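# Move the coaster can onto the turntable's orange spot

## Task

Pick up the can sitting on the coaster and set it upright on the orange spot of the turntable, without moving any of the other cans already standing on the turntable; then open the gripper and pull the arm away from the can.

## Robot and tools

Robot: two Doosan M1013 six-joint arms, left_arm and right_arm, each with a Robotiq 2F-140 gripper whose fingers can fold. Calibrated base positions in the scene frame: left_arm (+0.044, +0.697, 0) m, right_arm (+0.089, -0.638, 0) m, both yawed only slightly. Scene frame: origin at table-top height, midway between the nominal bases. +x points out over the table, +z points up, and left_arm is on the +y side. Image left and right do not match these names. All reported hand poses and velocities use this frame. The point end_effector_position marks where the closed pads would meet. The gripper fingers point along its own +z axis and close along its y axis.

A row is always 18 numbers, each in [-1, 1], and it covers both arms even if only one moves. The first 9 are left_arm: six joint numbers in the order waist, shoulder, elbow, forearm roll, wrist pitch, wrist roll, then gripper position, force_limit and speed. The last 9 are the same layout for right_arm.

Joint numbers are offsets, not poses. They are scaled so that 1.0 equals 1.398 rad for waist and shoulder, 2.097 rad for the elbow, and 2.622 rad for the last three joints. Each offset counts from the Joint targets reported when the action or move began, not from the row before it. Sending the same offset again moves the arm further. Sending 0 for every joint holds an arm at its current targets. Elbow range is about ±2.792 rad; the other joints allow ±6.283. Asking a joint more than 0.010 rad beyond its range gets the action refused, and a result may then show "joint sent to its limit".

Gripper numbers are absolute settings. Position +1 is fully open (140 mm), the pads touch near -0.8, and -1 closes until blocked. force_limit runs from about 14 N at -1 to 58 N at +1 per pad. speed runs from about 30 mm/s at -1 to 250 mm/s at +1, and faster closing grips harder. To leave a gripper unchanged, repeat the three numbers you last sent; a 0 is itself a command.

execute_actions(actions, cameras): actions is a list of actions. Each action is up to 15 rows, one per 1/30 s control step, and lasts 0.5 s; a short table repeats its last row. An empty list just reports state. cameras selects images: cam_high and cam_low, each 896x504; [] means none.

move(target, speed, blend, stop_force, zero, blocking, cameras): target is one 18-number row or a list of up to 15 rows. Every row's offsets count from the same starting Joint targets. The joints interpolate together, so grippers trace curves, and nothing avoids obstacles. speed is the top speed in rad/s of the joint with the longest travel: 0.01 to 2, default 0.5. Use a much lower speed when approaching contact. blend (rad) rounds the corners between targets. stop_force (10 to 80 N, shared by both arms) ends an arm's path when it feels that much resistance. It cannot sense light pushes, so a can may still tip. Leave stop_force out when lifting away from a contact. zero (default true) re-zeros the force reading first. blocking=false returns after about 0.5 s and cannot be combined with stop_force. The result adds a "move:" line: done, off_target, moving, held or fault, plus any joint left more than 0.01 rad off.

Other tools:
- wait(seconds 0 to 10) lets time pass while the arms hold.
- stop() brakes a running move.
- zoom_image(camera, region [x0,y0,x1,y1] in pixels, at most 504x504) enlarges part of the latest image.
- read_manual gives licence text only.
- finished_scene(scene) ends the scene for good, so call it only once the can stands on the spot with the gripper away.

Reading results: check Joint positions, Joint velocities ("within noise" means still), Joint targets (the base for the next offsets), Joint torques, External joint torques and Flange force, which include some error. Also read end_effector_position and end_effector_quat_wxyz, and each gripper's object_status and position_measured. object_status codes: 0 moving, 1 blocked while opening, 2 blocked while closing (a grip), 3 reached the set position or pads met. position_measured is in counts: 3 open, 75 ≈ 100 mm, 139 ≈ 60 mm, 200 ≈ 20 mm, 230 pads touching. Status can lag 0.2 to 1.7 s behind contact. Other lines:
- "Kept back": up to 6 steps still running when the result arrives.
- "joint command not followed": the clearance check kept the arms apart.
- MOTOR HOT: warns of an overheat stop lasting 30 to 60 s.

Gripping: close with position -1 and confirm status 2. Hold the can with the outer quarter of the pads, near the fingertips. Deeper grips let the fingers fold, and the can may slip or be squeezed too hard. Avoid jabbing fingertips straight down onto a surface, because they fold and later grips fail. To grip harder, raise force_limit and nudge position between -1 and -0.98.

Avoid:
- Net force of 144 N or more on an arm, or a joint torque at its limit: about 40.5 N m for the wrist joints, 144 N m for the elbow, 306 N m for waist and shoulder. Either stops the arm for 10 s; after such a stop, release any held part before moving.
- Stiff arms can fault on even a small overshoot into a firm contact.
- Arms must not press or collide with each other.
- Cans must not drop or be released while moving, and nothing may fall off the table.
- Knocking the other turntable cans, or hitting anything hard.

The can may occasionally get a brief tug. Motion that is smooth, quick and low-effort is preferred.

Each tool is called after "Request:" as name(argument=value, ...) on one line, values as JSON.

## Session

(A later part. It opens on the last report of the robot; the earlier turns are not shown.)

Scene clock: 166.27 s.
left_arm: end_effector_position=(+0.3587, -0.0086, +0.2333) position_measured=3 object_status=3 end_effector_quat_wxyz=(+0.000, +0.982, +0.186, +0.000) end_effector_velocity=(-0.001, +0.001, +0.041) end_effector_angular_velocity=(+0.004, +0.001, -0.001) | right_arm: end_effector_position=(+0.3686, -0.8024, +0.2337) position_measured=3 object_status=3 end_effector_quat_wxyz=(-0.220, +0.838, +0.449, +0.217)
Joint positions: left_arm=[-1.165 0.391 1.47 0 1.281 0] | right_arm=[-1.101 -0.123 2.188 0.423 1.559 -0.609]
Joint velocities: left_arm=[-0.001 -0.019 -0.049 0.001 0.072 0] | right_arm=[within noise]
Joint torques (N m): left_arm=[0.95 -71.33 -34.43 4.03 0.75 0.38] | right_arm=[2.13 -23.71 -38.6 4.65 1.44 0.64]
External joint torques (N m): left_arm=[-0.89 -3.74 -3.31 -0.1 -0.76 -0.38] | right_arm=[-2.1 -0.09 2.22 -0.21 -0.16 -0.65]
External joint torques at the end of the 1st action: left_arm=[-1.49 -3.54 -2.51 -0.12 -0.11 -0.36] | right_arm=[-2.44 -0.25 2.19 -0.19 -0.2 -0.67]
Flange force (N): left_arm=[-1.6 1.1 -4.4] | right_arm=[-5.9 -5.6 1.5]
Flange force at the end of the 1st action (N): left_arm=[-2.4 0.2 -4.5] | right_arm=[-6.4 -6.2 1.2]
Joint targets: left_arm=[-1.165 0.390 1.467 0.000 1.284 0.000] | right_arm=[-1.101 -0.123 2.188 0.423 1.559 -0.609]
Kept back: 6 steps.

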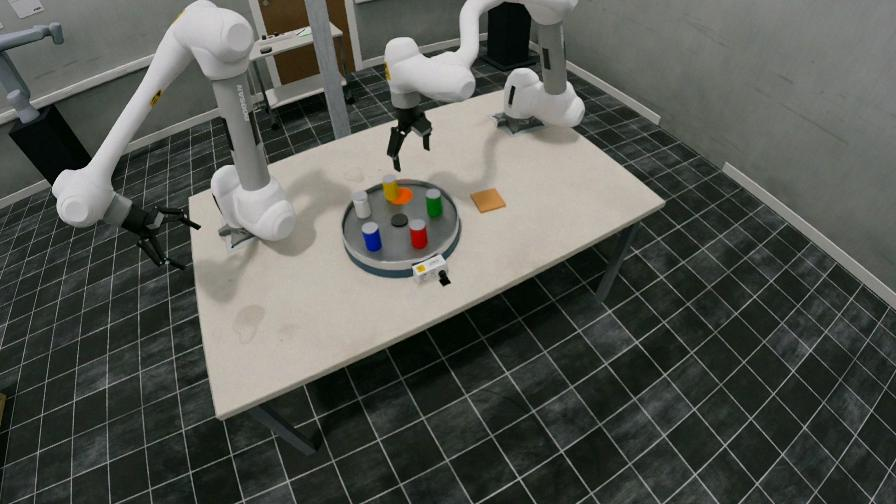

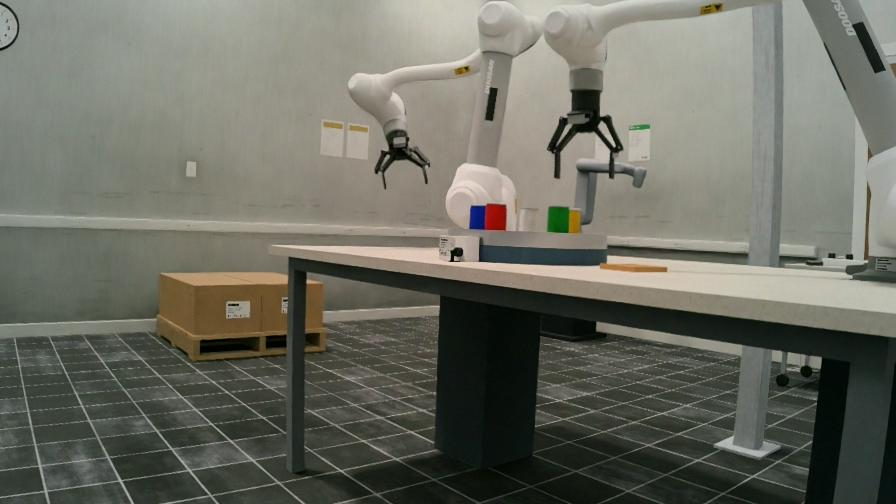

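Request:
execute_actions(actions=[], cameras=["cam_high", "cam_low"])

Scene clock: 168.80 s.
left_arm: end_effector_position=(+0.3586, -0.0086, +0.2353) position_measured=3 object_status=3 end_effector_quat_wxyz=(+0.000, +0.982, +0.186, +0.000) | right_arm: end_effector_position=(+0.3686, -0.8024, +0.2337) position_measured=3 object_status=3 end_effector_quat_wxyz=(-0.220, +0.838, +0.449, +0.217)
Joint positions: left_arm=[-1.165 0.39 1.467 0 1.284 0] | right_arm=[-1.101 -0.123 2.188 0.423 1.559 -0.609]
Joint velocities: within noise
Joint torques (N m): left_arm=[1.22 -78.9 -38.24 4.34 0.2 0.4] | right_arm=[1.95 -23.77 -38.7 4.66 1.42 0.61]
External joint torques (N m): left_arm=[-1.02 -1.65 -2.46 -0.11 -0.2 -0.4] | right_arm=[-1.92 -0.2 1.97 -0.18 -0.14 -0.62]
Flange force (N): left_arm=[-1.7 2.8 -3.4] | right_arm=[-5.3 -5.3 1.3]
Joint targets: left_arm=[-1.165 0.390 1.467 0.000 1.284 0.000] | right_arm=[-1.101 -0.123 2.188 0.423 1.559 -0.609]
Tool commands: left_gripper/position=+1.0 left_gripper/force_limit=+0.0 left_gripper/speed=+1.0 right_gripper/position=+1.0 right_gripper/force_limit=+1.0 right_gripper/speed=+1.0

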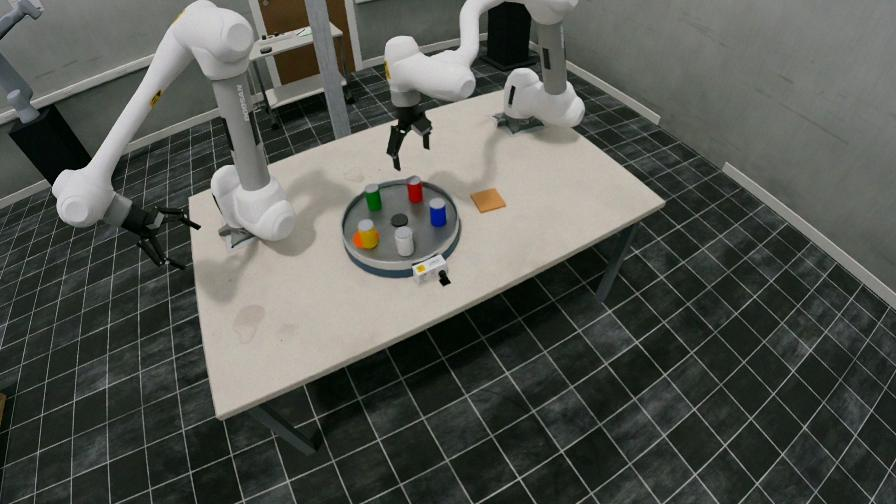

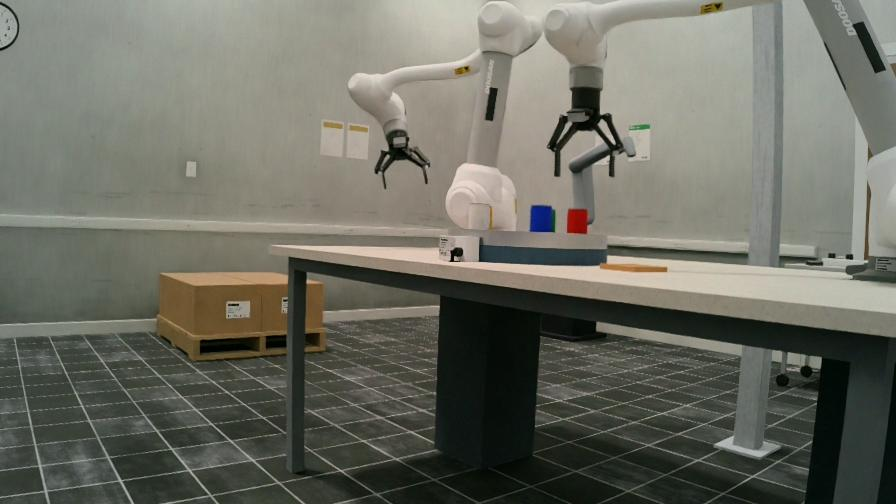

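Request:
zoom_image(camera="cam_high", region=[335, 165, 475, 285])

Scaled by 3.600 from the camera's 896x504 image, which has a finer 1280x720 frame.

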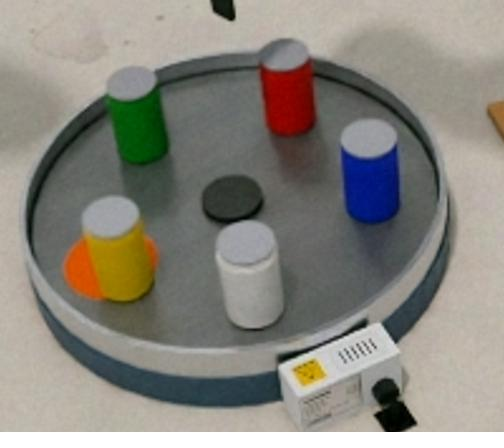

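Request:
zoom_image(camera="cam_high", region=[345, 212, 391, 258])

Scaled by 10.957 from the camera's 896x504 image, which has a finer 1280x720 frame.

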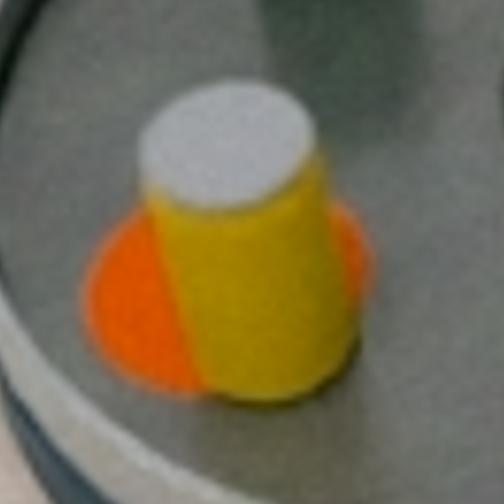

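Request:
move(target=[0.0313, 0.0462, 0.0542, 0, -0.068, 0, 1, 0, 1, 0, 0, 0, 0, 0, 0, 1, 1, 1], speed=0.25, cameras=["cam_high", "cam_low"])

Scene clock: 185.97 s.
left_arm: end_effector_position=(+0.3892, +0.0058, +0.1264) position_measured=3 object_status=3 end_effector_quat_wxyz=(+0.000, +0.978, +0.208, +0.000) | right_arm: end_effector_position=(+0.3686, -0.8024, +0.2337) position_measured=3 object_status=3 end_effector_quat_wxyz=(-0.220, +0.838, +0.449, +0.217)
Joint positions: left_arm=[-1.121 0.455 1.581 0 1.106 0] | right_arm=[-1.101 -0.123 2.188 0.423 1.559 -0.609]
Joint velocities: within noise
Joint torques (N m): left_arm=[1.04 -82.76 -35.62 4.05 0.21 0.37] | right_arm=[2.28 -23.9 -38.95 4.6 1.43 0.64]
External joint torques (N m): left_arm=[-0.83 -1.48 -2.5 -0.09 -0.22 -0.37] | right_arm=[-2.28 0.03 2.43 -0.14 -0.16 -0.65]
Flange force (N): left_arm=[-1.4 3.3 -2.9] | right_arm=[-6.3 -5.8 1.7]
Joint targets: left_arm=[-1.121 0.455 1.581 0.000 1.106 0.000] | right_arm=[-1.101 -0.123 2.188 0.423 1.559 -0.609]
move: done

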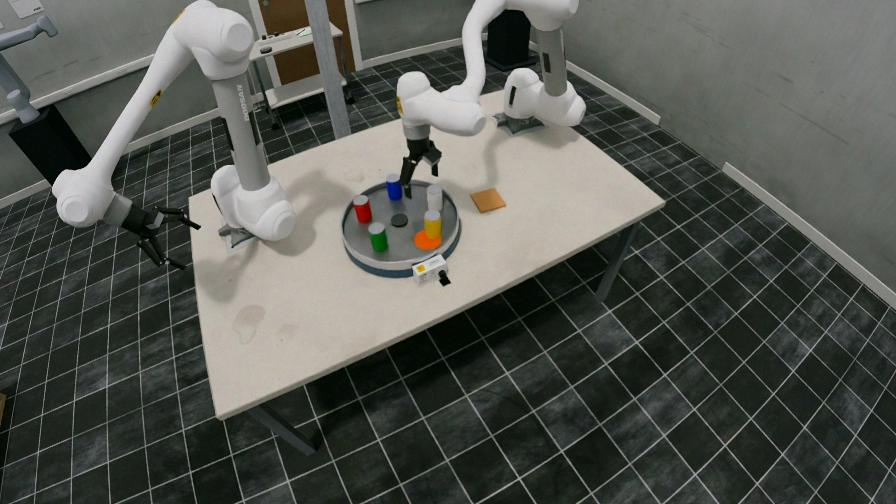

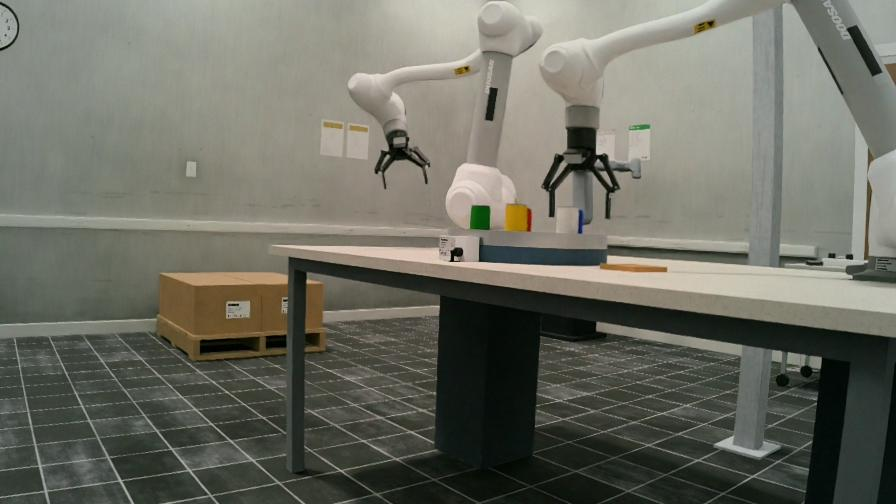

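Request:
wait(seconds=0.1, cameras=["cam_high", "cam_low"])

Scene clock: 186.30 s.
left_arm: end_effector_position=(+0.3892, +0.0058, +0.1263) position_measured=3 object_status=3 end_effector_quat_wxyz=(+0.000, +0.978, +0.208, +0.000) | right_arm: end_effector_position=(+0.3686, -0.8024, +0.2337) position_measured=3 object_status=3 end_effector_quat_wxyz=(-0.220, +0.838, +0.449, +0.217)
Joint positions: left_arm=[-1.121 0.455 1.581 0 1.106 0] | right_arm=[-1.101 -0.123 2.188 0.423 1.559 -0.609]
Joint velocities: within noise
Joint torques (N m): left_arm=[1.4 -82.23 -35.5 4.04 0.18 0.37] | right_arm=[2.5 -23.6 -38.74 4.65 1.44 0.58]
External joint torques (N m): left_arm=[-1.39 -1.65 -2.38 -0.11 -0.19 -0.37] | right_arm=[-2.61 -0.23 2.05 -0.17 -0.17 -0.59]
Flange force (N): left_arm=[-2.2 2.8 -3.0] | right_arm=[-6.4 -6.2 0.8]
Joint targets: left_arm=[-1.121 0.455 1.581 0.000 1.106 0.000] | right_arm=[-1.101 -0.123 2.188 0.423 1.559 -0.609]
Tool commands: left_gripper/position=+1.0 left_gripper/force_limit=+0.0 left_gripper/speed=+1.0 right_gripper/position=+1.0 right_gripper/force_limit=+1.0 right_gripper/speed=+1.0
wait: 0.10 s; at rest from the start

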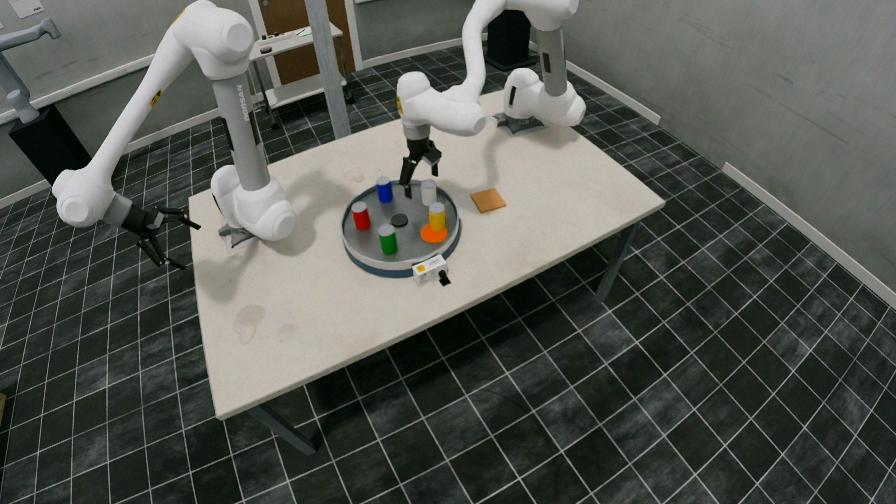

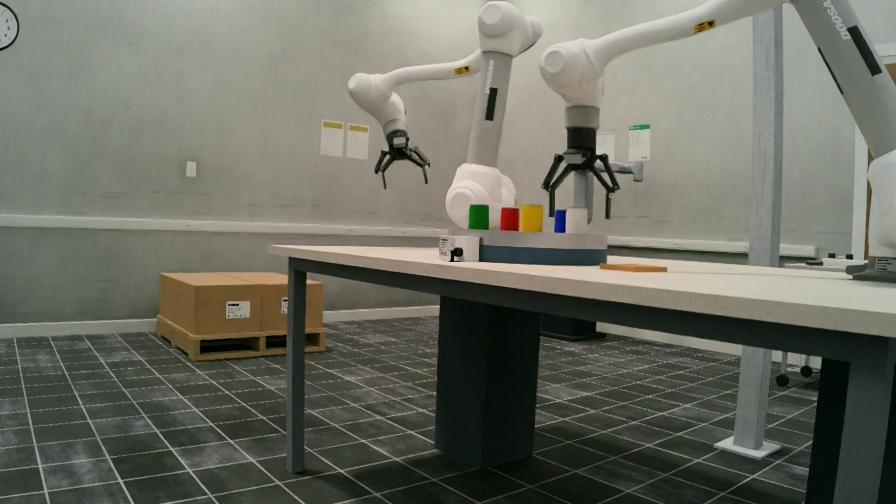

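Request:
wait(seconds=1.1, cameras=["cam_high", "cam_low"])

Scene clock: 187.57 s.
left_arm: end_effector_position=(+0.3892, +0.0058, +0.1263) position_measured=3 object_status=3 end_effector_quat_wxyz=(+0.000, +0.978, +0.208, +0.000) | right_arm: end_effector_position=(+0.3686, -0.8024, +0.2337) position_measured=3 object_status=3 end_effector_quat_wxyz=(-0.220, +0.838, +0.449, +0.217)
Joint positions: left_arm=[-1.121 0.455 1.581 0 1.106 0] | right_arm=[-1.101 -0.123 2.188 0.423 1.559 -0.609]
Joint velocities: within noise
Joint torques (N m): left_arm=[1.07 -82.02 -35.41 4.03 0.17 0.35] | right_arm=[2.5 -23.74 -38.89 4.68 1.44 0.68]
External joint torques (N m): left_arm=[-1.08 -1.81 -2.47 -0.1 -0.18 -0.35] | right_arm=[-2.45 -0.43 2.04 -0.18 -0.17 -0.69]
Flange force (N): left_arm=[-1.7 2.8 -3.2] | right_arm=[-6.2 -6.4 0.9]
Joint targets: left_arm=[-1.121 0.455 1.581 0.000 1.106 0.000] | right_arm=[-1.101 -0.123 2.188 0.423 1.559 -0.609]
Tool commands: left_gripper/position=+1.0 left_gripper/force_limit=+0.0 left_gripper/speed=+1.0 right_gripper/position=+1.0 right_gripper/force_limit=+1.0 right_gripper/speed=+1.0
wait: 1.10 s; at rest from the start

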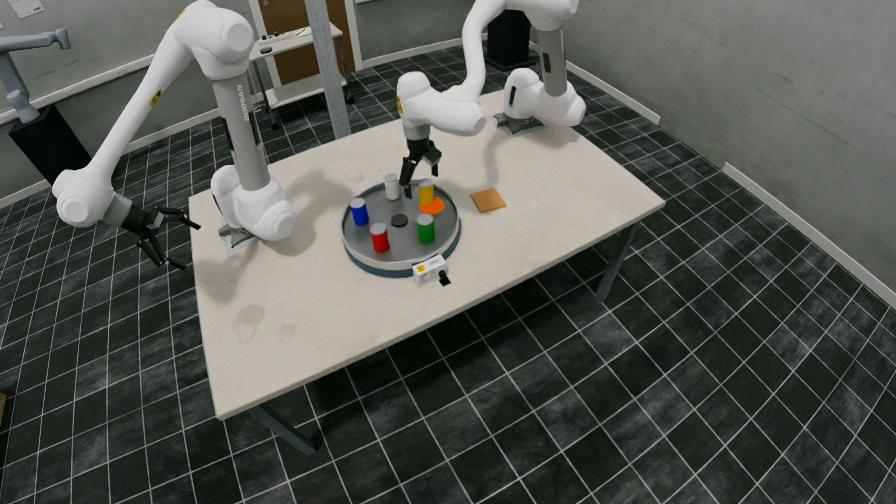

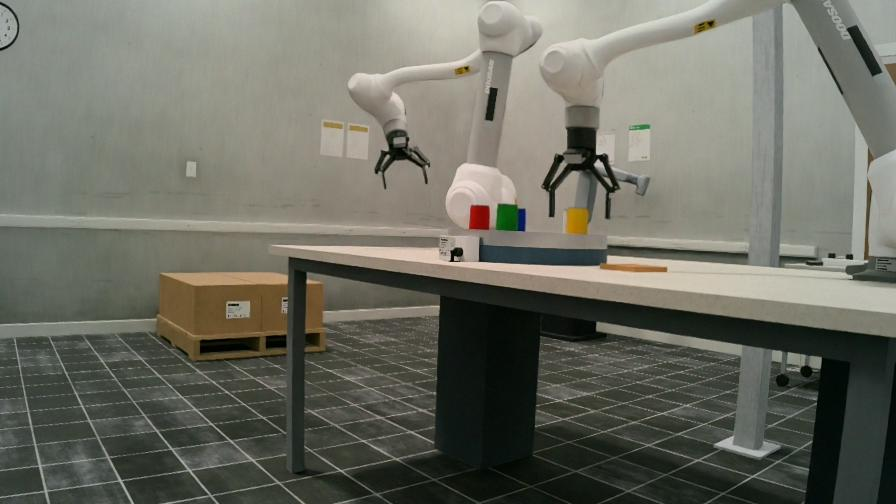

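Request:
zoom_image(camera="cam_high", region=[370, 130, 470, 230])

Request:
zoom_image(camera="cam_low", region=[520, 130, 650, 250])

Scaled by 5.040 from the camera's 896x504 image, which has a finer 1280x720 frame.

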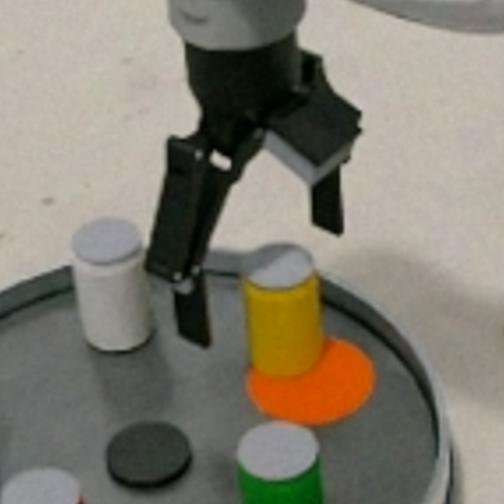

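Scaled by 3.877 from the camera's 896x504 image, which has a finer 1280x720 frame.

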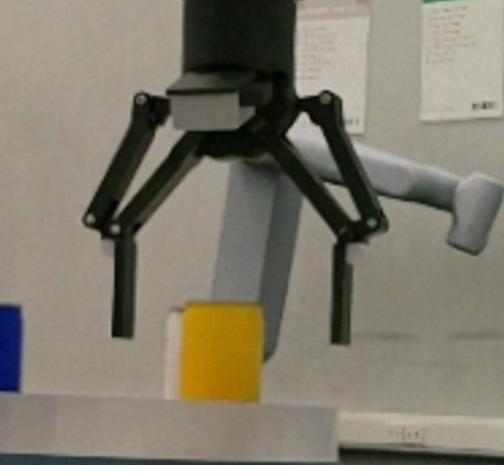

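Request:
wait(seconds=6.2, cameras=["cam_high", "cam_low"])

Scene clock: 196.00 s.
left_arm: end_effector_position=(+0.3892, +0.0058, +0.1263) position_measured=3 object_status=3 end_effector_quat_wxyz=(+0.000, +0.978, +0.208, +0.000) | right_arm: end_effector_position=(+0.3686, -0.8024, +0.2337) position_measured=3 object_status=3 end_effector_quat_wxyz=(-0.220, +0.838, +0.449, +0.217)
Joint positions: left_arm=[-1.121 0.455 1.581 0 1.106 0] | right_arm=[-1.101 -0.123 2.188 0.423 1.559 -0.609]
Joint velocities: within noise
Joint torques (N m): left_arm=[1.25 -82.12 -35.52 4.05 0.18 0.38] | right_arm=[1.99 -23.73 -38.7 4.65 1.44 0.62]
External joint torques (N m): left_arm=[-1.4 -1.66 -2.25 -0.14 -0.19 -0.38] | right_arm=[-2.01 -0.24 1.89 -0.16 -0.18 -0.63]
Flange force (N): left_arm=[-2.2 2.5 -2.9] | right_arm=[-5.4 -5.3 1.2]
Joint targets: left_arm=[-1.121 0.455 1.581 0.000 1.106 0.000] | right_arm=[-1.101 -0.123 2.188 0.423 1.559 -0.609]
Tool commands: left_gripper/position=+1.0 left_gripper/force_limit=+0.0 left_gripper/speed=+1.0 right_gripper/position=+1.0 right_gripper/force_limit=+1.0 right_gripper/speed=+1.0
wait: 6.20 s; at rest from the start

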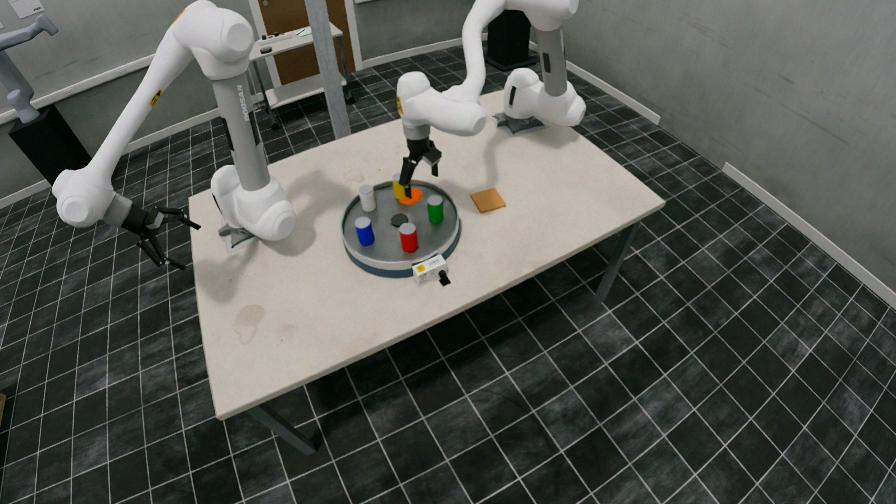

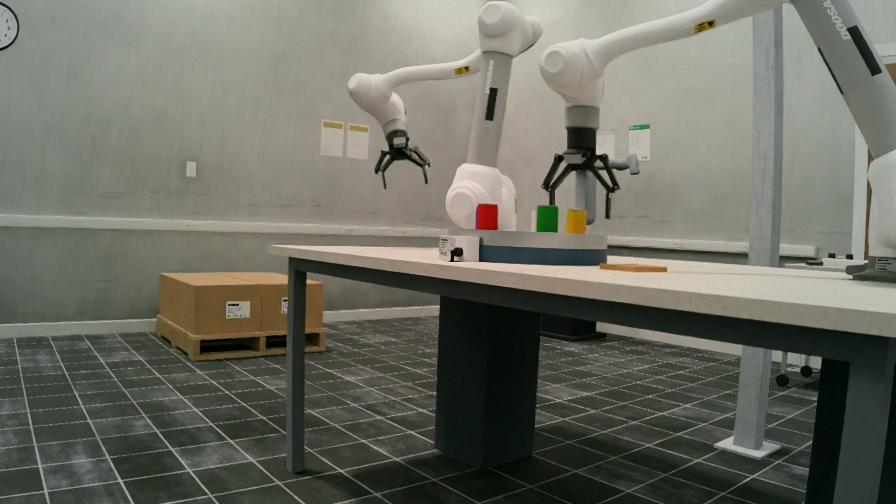

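Request:
zoom_image(camera="cam_high", region=[370, 130, 470, 230])

Scaled by 5.040 from the camera's 896x504 image, which has a finer 1280x720 frame.

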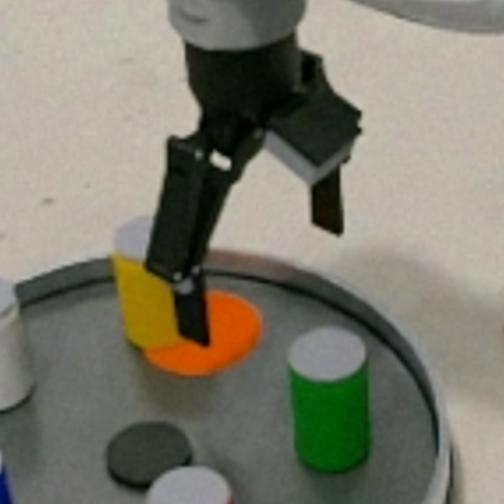

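Request:
wait(seconds=6.05, cameras=["cam_high", "cam_low"])

Request:
zoom_image(camera="cam_high", region=[370, 130, 470, 230])

Request:
zoom_image(camera="cam_low", region=[520, 130, 650, 250])

Scene clock: 202.50 s.
left_arm: end_effector_position=(+0.3892, +0.0058, +0.1263) position_measured=3 object_status=3 end_effector_quat_wxyz=(+0.000, +0.978, +0.208, +0.000) | right_arm: end_effector_position=(+0.3686, -0.8024, +0.2337) position_measured=3 object_status=3 end_effector_quat_wxyz=(-0.220, +0.838, +0.449, +0.217)
Joint positions: left_arm=[-1.121 0.455 1.581 0 1.106 0] | right_arm=[-1.101 -0.123 2.188 0.423 1.559 -0.609]
Joint velocities: within noise
Joint torques (N m): left_arm=[1.37 -82.05 -35.52 4.09 0.19 0.41] | right_arm=[2.44 -23.9 -38.74 4.64 1.44 0.61]
External joint torques (N m): left_arm=[-1.18 -2.08 -2.41 -0.15 -0.2 -0.41] | right_arm=[-2.36 -0.05 2.09 -0.17 -0.17 -0.62]
Flange force (N): left_arm=[-2.0 2.2 -3.3] | right_arm=[-6.2 -5.7 1.1]
Joint targets: left_arm=[-1.121 0.455 1.581 0.000 1.106 0.000] | right_arm=[-1.101 -0.123 2.188 0.423 1.559 -0.609]
Tool commands: left_gripper/position=+1.0 left_gripper/force_limit=+0.0 left_gripper/speed=+1.0 right_gripper/position=+1.0 right_gripper/force_limit=+1.0 right_gripper/speed=+1.0
wait: 6.07 s; at rest from the start

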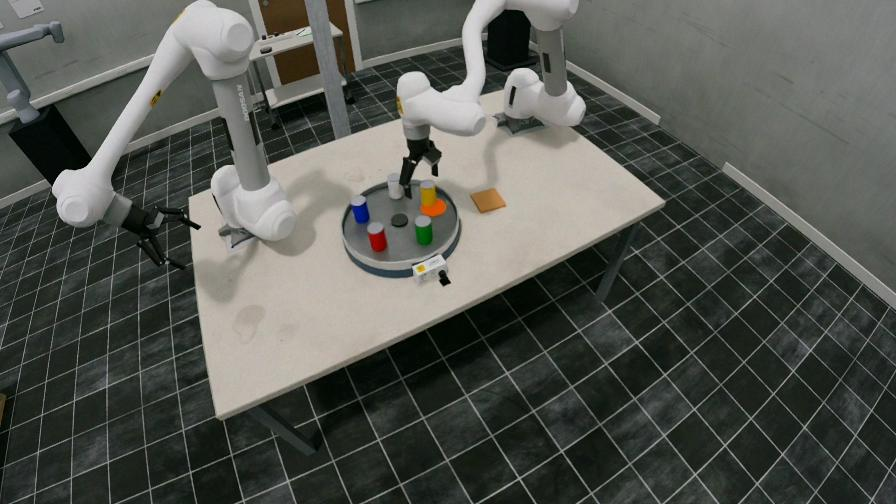

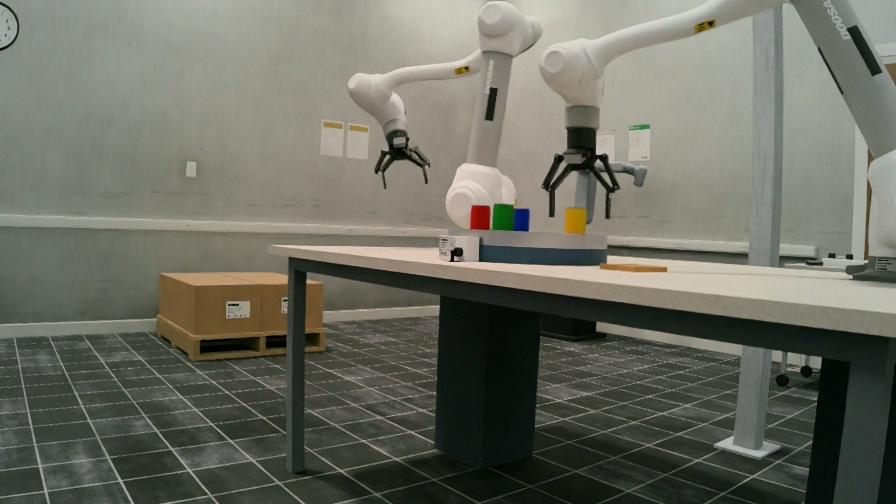

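Scaled by 5.040 from the camera's 896x504 image, which has a finer 1280x720 frame.

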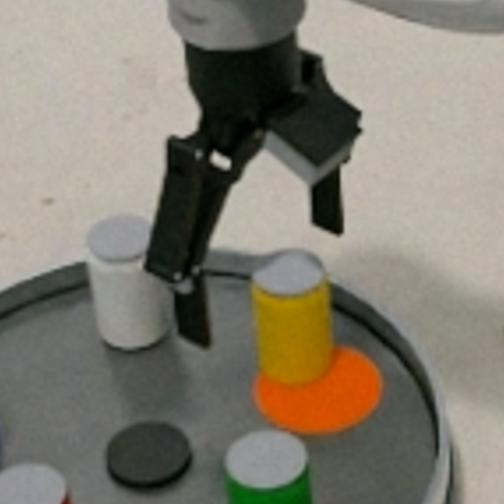

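Scaled by 3.877 from the camera's 896x504 image, which has a finer 1280x720 frame.

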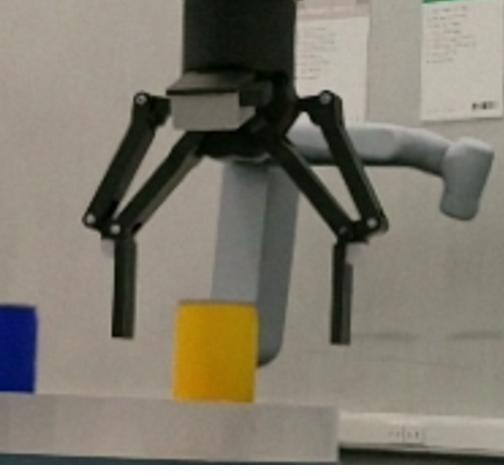

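Request:
wait(seconds=0.1, cameras=[])

Scene clock: 205.13 s.
left_arm: end_effector_position=(+0.3892, +0.0058, +0.1263) position_measured=3 object_status=3 end_effector_quat_wxyz=(+0.000, +0.978, +0.208, +0.000) | right_arm: end_effector_position=(+0.3686, -0.8024, +0.2337) position_measured=3 object_status=3 end_effector_quat_wxyz=(-0.220, +0.838, +0.449, +0.217)
Joint positions: left_arm=[-1.121 0.455 1.581 0 1.106 0] | right_arm=[-1.101 -0.123 2.188 0.423 1.559 -0.609]
Joint velocities: within noise
Joint torques (N m): left_arm=[1.38 -82.04 -35.48 4.04 0.2 0.39] | right_arm=[2.15 -23.63 -38.85 4.63 1.44 0.66]
External joint torques (N m): left_arm=[-1.58 -1.87 -2.54 -0.1 -0.21 -0.39] | right_arm=[-2.19 -0.24 2.18 -0.15 -0.17 -0.67]
Flange force (N): left_arm=[-2.4 2.8 -3.3] | right_arm=[-5.9 -5.9 1.4]
Joint targets: left_arm=[-1.121 0.455 1.581 0.000 1.106 0.000] | right_arm=[-1.101 -0.123 2.188 0.423 1.559 -0.609]
Tool commands: left_gripper/position=+1.0 left_gripper/force_limit=+0.0 left_gripper/speed=+1.0 right_gripper/position=+1.0 right_gripper/force_limit=+1.0 right_gripper/speed=+1.0
wait: 0.10 s; at rest from the start
No camera images: "cameras" was empty.

Dry run, no motion.

Request:
wait(seconds=1.0, cameras=[])

Request:
execute_actions(actions=[[[0,0,0,0,0,0,1,0,1,0,0,0,0,0,0,1,1,1]],[[0,0,0,0,0,0,1,0,1,0,0,0,0,0,0,1,1,1]],[[0,0,0,0,0,0,1,0,1,0,0,0,0,0,0,1,1,1]]], cameras=["cam_high"])

Scene clock: 206.33 s.
left_arm: end_effector_position=(+0.3892, +0.0058, +0.1263) position_measured=3 object_status=3 end_effector_quat_wxyz=(+0.000, +0.978, +0.208, +0.000) | right_arm: end_effector_position=(+0.3686, -0.8024, +0.2337) position_measured=3 object_status=3 end_effector_quat_wxyz=(-0.220, +0.838, +0.449, +0.217)
Joint positions: left_arm=[-1.121 0.455 1.581 0 1.106 0] | right_arm=[-1.101 -0.123 2.188 0.423 1.559 -0.609]
Joint velocities: within noise
Joint torques (N m): left_arm=[1.32 -82.06 -35.43 4.04 0.2 0.4] | right_arm=[2.5 -23.78 -38.63 4.65 1.41 0.64]
External joint torques (N m): left_arm=[-1.2 -1.83 -2.48 -0.09 -0.2 -0.4] | right_arm=[-2.5 -0.01 2.09 -0.19 -0.13 -0.65]
Flange force (N): left_arm=[-1.9 2.7 -3.2] | right_arm=[-6.6 -5.8 0.9]
Joint targets: left_arm=[-1.121 0.455 1.581 0.000 1.106 0.000] | right_arm=[-1.101 -0.123 2.188 0.423 1.559 -0.609]
Tool commands: left_gripper/position=+1.0 left_gripper/force_limit=+0.0 left_gripper/speed=+1.0 right_gripper/position=+1.0 right_gripper/force_limit=+1.0 right_gripper/speed=+1.0
wait: 1.00 s; at rest from the start
No camera images: "cameras" was empty.

Scene clock: 207.63 s.
left_arm: end_effector_position=(+0.3892, +0.0058, +0.1263) position_measured=3 object_status=3 end_effector_quat_wxyz=(+0.000, +0.978, +0.208, +0.000) | right_arm: end_effector_position=(+0.3686, -0.8024, +0.2337) position_measured=3 object_status=3 end_effector_quat_wxyz=(-0.220, +0.838, +0.449, +0.217)
Joint positions: left_arm=[-1.121 0.455 1.581 0 1.106 0] | right_arm=[-1.101 -0.123 2.188 0.423 1.559 -0.609]
Joint velocities: within noise
Joint torques (N m): left_arm=[1.08 -82.16 -35.52 4.04 0.21 0.36] | right_arm=[2.14 -24.06 -38.84 4.65 1.47 0.61]
External joint torques (N m): left_arm=[-1.23 -1.73 -2.41 -0.1 -0.22 -0.36] | right_arm=[-2.05 0.24 2.36 -0.2 -0.19 -0.62]
External joint torques at the end of the 1st action: left_arm=[-1.38 -1.84 -2.4 -0.12 -0.23 -0.34] | right_arm=[-2.27 -0.24 1.88 -0.13 -0.17 -0.63]
External joint torques at the end of the 2nd action: left_arm=[-0.9 -1.77 -2.39 -0.11 -0.2 -0.37] | right_arm=[-2.25 -0.18 2.21 -0.22 -0.17 -0.64]
Flange force (N): left_arm=[-1.9 2.7 -3.0] | right_arm=[-6.1 -5.1 1.9]
Flange force at the end of the 1st action (N): left_arm=[-2.1 2.5 -3.1] | right_arm=[-5.8 -5.6 0.9]
Flange force at the end of the 2nd action (N): left_arm=[-1.5 2.6 -3.1] | right_arm=[-6.0 -5.9 1.4]
Joint targets: left_arm=[-1.121 0.455 1.581 0.000 1.106 0.000] | right_arm=[-1.101 -0.123 2.188 0.423 1.559 -0.609]
Kept back: 6 steps.
Images, in order (width x height): cam_high 896x504.

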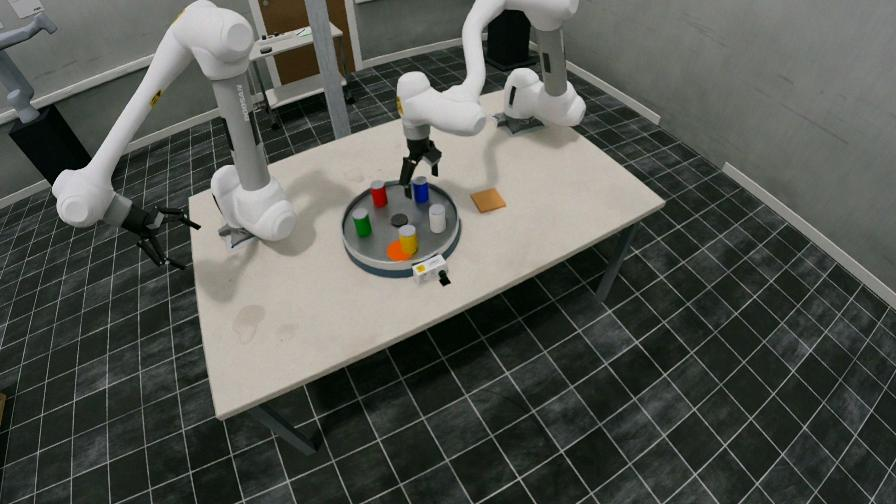

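Request:
wait(seconds=4.0, cameras=[])

Scene clock: 212.23 s.
left_arm: end_effector_position=(+0.3892, +0.0058, +0.1263) position_measured=3 object_status=3 end_effector_quat_wxyz=(+0.000, +0.978, +0.208, +0.000) | right_arm: end_effector_position=(+0.3686, -0.8024, +0.2337) position_measured=3 object_status=3 end_effector_quat_wxyz=(-0.220, +0.838, +0.449, +0.217)
Joint positions: left_arm=[-1.121 0.455 1.581 0 1.106 0] | right_arm=[-1.101 -0.123 2.188 0.423 1.559 -0.609]
Joint velocities: within noise
Joint torques (N m): left_arm=[1.32 -81.95 -35.44 4.05 0.19 0.36] | right_arm=[2.05 -23.67 -38.75 4.6 1.41 0.65]
External joint torques (N m): left_arm=[-1.45 -1.91 -2.41 -0.12 -0.19 -0.36] | right_arm=[-2.16 -0.06 2.1 -0.12 -0.14 -0.66]
Flange force (N): left_arm=[-2.2 2.5 -3.2] | right_arm=[-5.9 -5.5 1.3]
Joint targets: left_arm=[-1.121 0.455 1.581 0.000 1.106 0.000] | right_arm=[-1.101 -0.123 2.188 0.423 1.559 -0.609]
Tool commands: left_gripper/position=+1.0 left_gripper/force_limit=+0.0 left_gripper/speed=+1.0 right_gripper/position=+1.0 right_gripper/force_limit=+1.0 right_gripper/speed=+1.0
wait: 4.00 s; at rest from the start
No camera images: "cameras" was empty.

Request:
wait(seconds=4.36, cameras=[])

Request:
execute_actions(actions=[[[0,0,0,0,0,0,0.19,0,0.3,0,0,0,0,0,0,1,1,1]],[[0,0,0,0,0,0,-1,0,-0.3,0,0,0,0,0,0,1,1,1]],[[0,0,0,0,0,0,1,0,1,0,0,0,0,0,0,1,1,1]]], cameras=["cam_high", "cam_low"])

Scene clock: 216.83 s.
left_arm: end_effector_position=(+0.3892, +0.0058, +0.1263) position_measured=3 object_status=3 end_effector_quat_wxyz=(+0.000, +0.978, +0.208, +0.000) | right_arm: end_effector_position=(+0.3686, -0.8024, +0.2337) position_measured=3 object_status=3 end_effector_quat_wxyz=(-0.220, +0.838, +0.449, +0.217)
Joint positions: left_arm=[-1.121 0.455 1.581 0 1.106 0] | right_arm=[-1.101 -0.123 2.188 0.423 1.559 -0.609]
Joint velocities: within noise
Joint torques (N m): left_arm=[1.32 -82.18 -35.46 4.05 0.19 0.35] | right_arm=[2.54 -23.79 -38.69 4.67 1.41 0.6]
External joint torques (N m): left_arm=[-1.28 -1.9 -2.52 -0.1 -0.2 -0.35] | right_arm=[-2.46 -0.24 2.05 -0.19 -0.13 -0.61]
Flange force (N): left_arm=[-2.0 2.7 -3.3] | right_arm=[-6.2 -6.1 0.9]
Joint targets: left_arm=[-1.121 0.455 1.581 0.000 1.106 0.000] | right_arm=[-1.101 -0.123 2.188 0.423 1.559 -0.609]
Tool commands: left_gripper/position=+1.0 left_gripper/force_limit=+0.0 left_gripper/speed=+1.0 right_gripper/position=+1.0 right_gripper/force_limit=+1.0 right_gripper/speed=+1.0
wait: 4.37 s; at rest from the start
No camera images: "cameras" was empty.

Scene clock: 218.13 s.
left_arm: end_effector_position=(+0.3892, +0.0058, +0.1263) position_measured=72 object_status=0 end_effector_quat_wxyz=(+0.000, +0.978, +0.208, +0.000) | right_arm: end_effector_position=(+0.3686, -0.8024, +0.2337) position_measured=3 object_status=3 end_effector_quat_wxyz=(-0.220, +0.838, +0.449, +0.217)
Joint positions: left_arm=[-1.121 0.455 1.581 0 1.106 0] | right_arm=[-1.101 -0.123 2.188 0.423 1.559 -0.609]
Joint velocities: within noise
Joint torques (N m): left_arm=[1.33 -82.16 -35.57 4.05 0.16 0.37] | right_arm=[1.99 -23.73 -38.7 4.65 1.46 0.62]
External joint torques (N m): left_arm=[-1.39 -2.01 -2.7 -0.08 -0.19 -0.36] | right_arm=[-1.85 -0.28 2.07 -0.18 -0.18 -0.63]
External joint torques at the end of the 1st action: left_arm=[-1.02 -1.8 -2.45 -0.09 -0.21 -0.37] | right_arm=[-2.08 -0.17 2.23 -0.2 -0.16 -0.62]
External joint torques at the end of the 2nd action: left_arm=[-2.21 -6.53 -5.54 -0.4 -0.22 -0.37] | right_arm=[-1.84 -0.14 2.24 -0.19 -0.18 -0.6]
Flange force (N): left_arm=[-2.1 3.0 -3.5] | right_arm=[-5.1 -5.4 1.6]
Flange force at the end of the 1st action (N): left_arm=[-1.7 2.7 -3.1] | right_arm=[-5.7 -5.7 1.6]
Flange force at the end of the 2nd action (N): left_arm=[-3.2 2.7 -9.3] | right_arm=[-5.2 -5.3 1.9]
Joint targets: left_arm=[-1.121 0.455 1.581 0.000 1.106 0.000] | right_arm=[-1.101 -0.123 2.188 0.423 1.559 -0.609]
Kept back: 6 steps.

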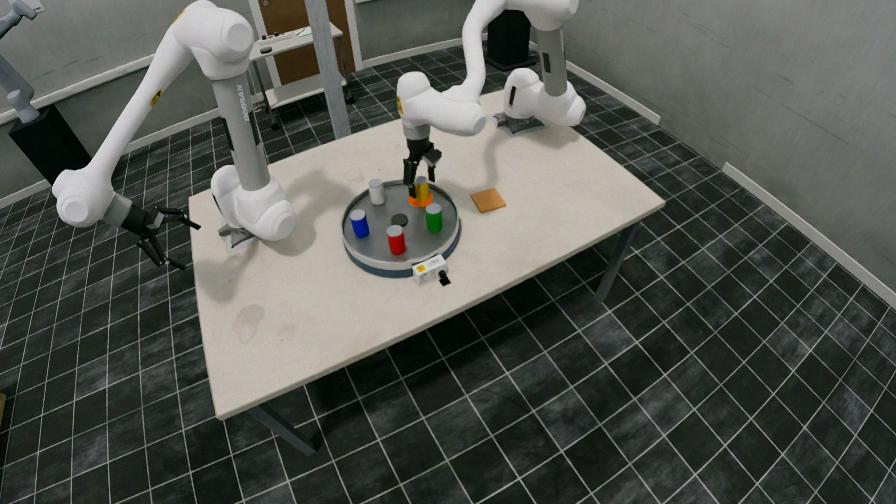

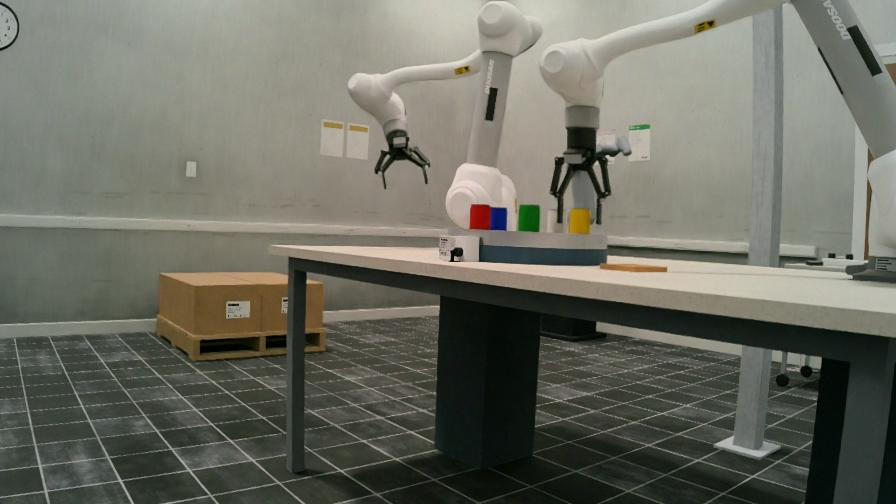

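Request:
zoom_image(camera="cam_high", region=[395, 165, 445, 215])

Request:
wait(seconds=1.8, cameras=["cam_high", "cam_low"])

Request:
zoom_image(camera="cam_high", region=[335, 165, 475, 285])

Scaled by 10.080 from the camera's 896x504 image, which has a finer 1280x720 frame.

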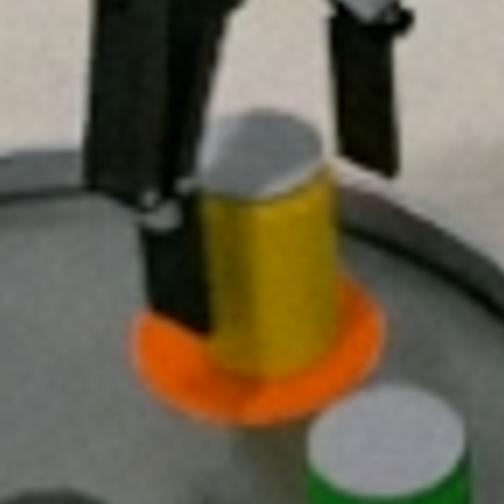

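Scene clock: 220.20 s.
left_arm: end_effector_position=(+0.3892, +0.0058, +0.1263) position_measured=3 object_status=3 end_effector_quat_wxyz=(+0.000, +0.978, +0.208, +0.000) | right_arm: end_effector_position=(+0.3686, -0.8024, +0.2337) position_measured=3 object_status=3 end_effector_quat_wxyz=(-0.220, +0.838, +0.449, +0.217)
Joint positions: left_arm=[-1.121 0.455 1.581 0 1.106 0] | right_arm=[-1.101 -0.123 2.188 0.423 1.559 -0.609]
Joint velocities: within noise
Joint torques (N m): left_arm=[1.32 -82.28 -35.43 4.03 0.19 0.36] | right_arm=[2.27 -23.86 -38.77 4.65 1.46 0.65]
External joint torques (N m): left_arm=[-1.18 -1.81 -2.61 -0.08 -0.2 -0.36] | right_arm=[-2.28 -0.08 2.06 -0.17 -0.19 -0.65]
Flange force (N): left_arm=[-1.9 3.0 -3.3] | right_arm=[-6.2 -5.6 1.2]
Joint targets: left_arm=[-1.121 0.455 1.581 0.000 1.106 0.000] | right_arm=[-1.101 -0.123 2.188 0.423 1.559 -0.609]
Tool commands: left_gripper/position=+1.0 left_gripper/force_limit=+0.0 left_gripper/speed=+1.0 right_gripper/position=+1.0 right_gripper/force_limit=+1.0 right_gripper/speed=+1.0
wait: 1.80 s; at rest by 0.10 s

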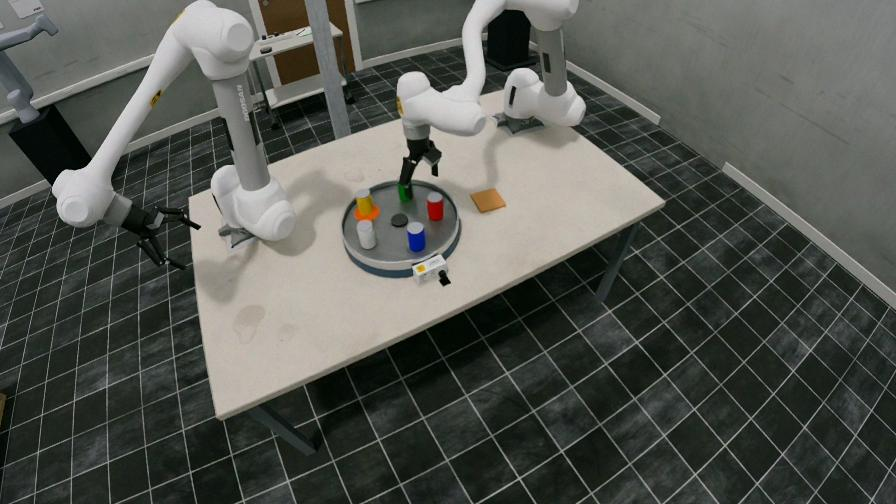

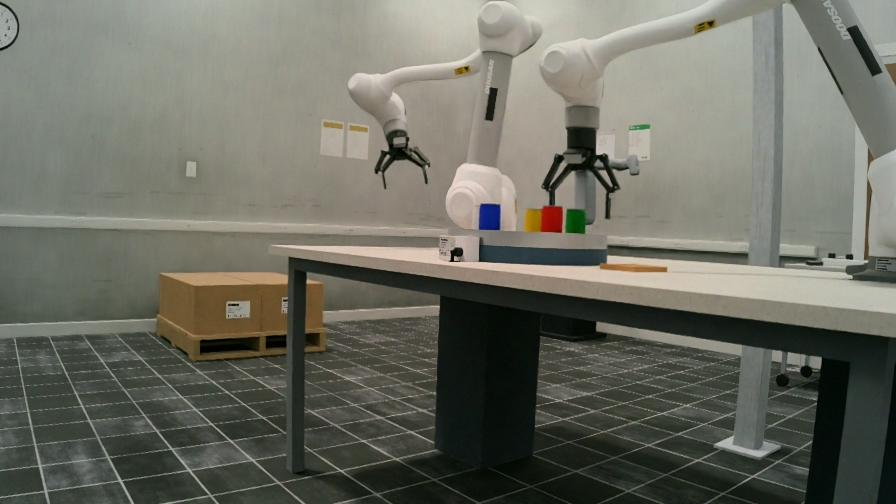

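Scaled by 3.600 from the camera's 896x504 image, which has a finer 1280x720 frame.

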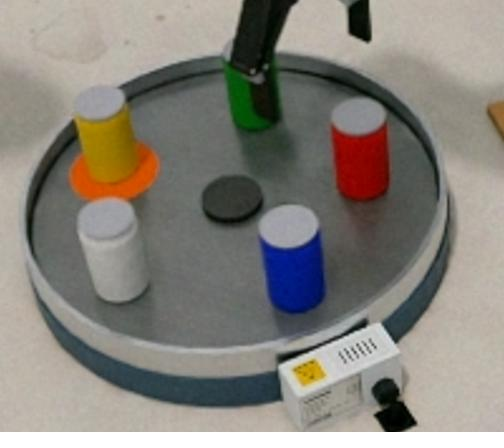

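Request:
zoom_image(camera="cam_high", region=[345, 180, 391, 226])

Scaled by 10.957 from the camera's 896x504 image, which has a finer 1280x720 frame.

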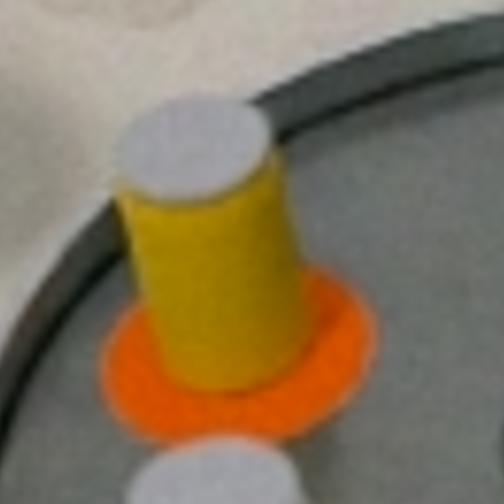

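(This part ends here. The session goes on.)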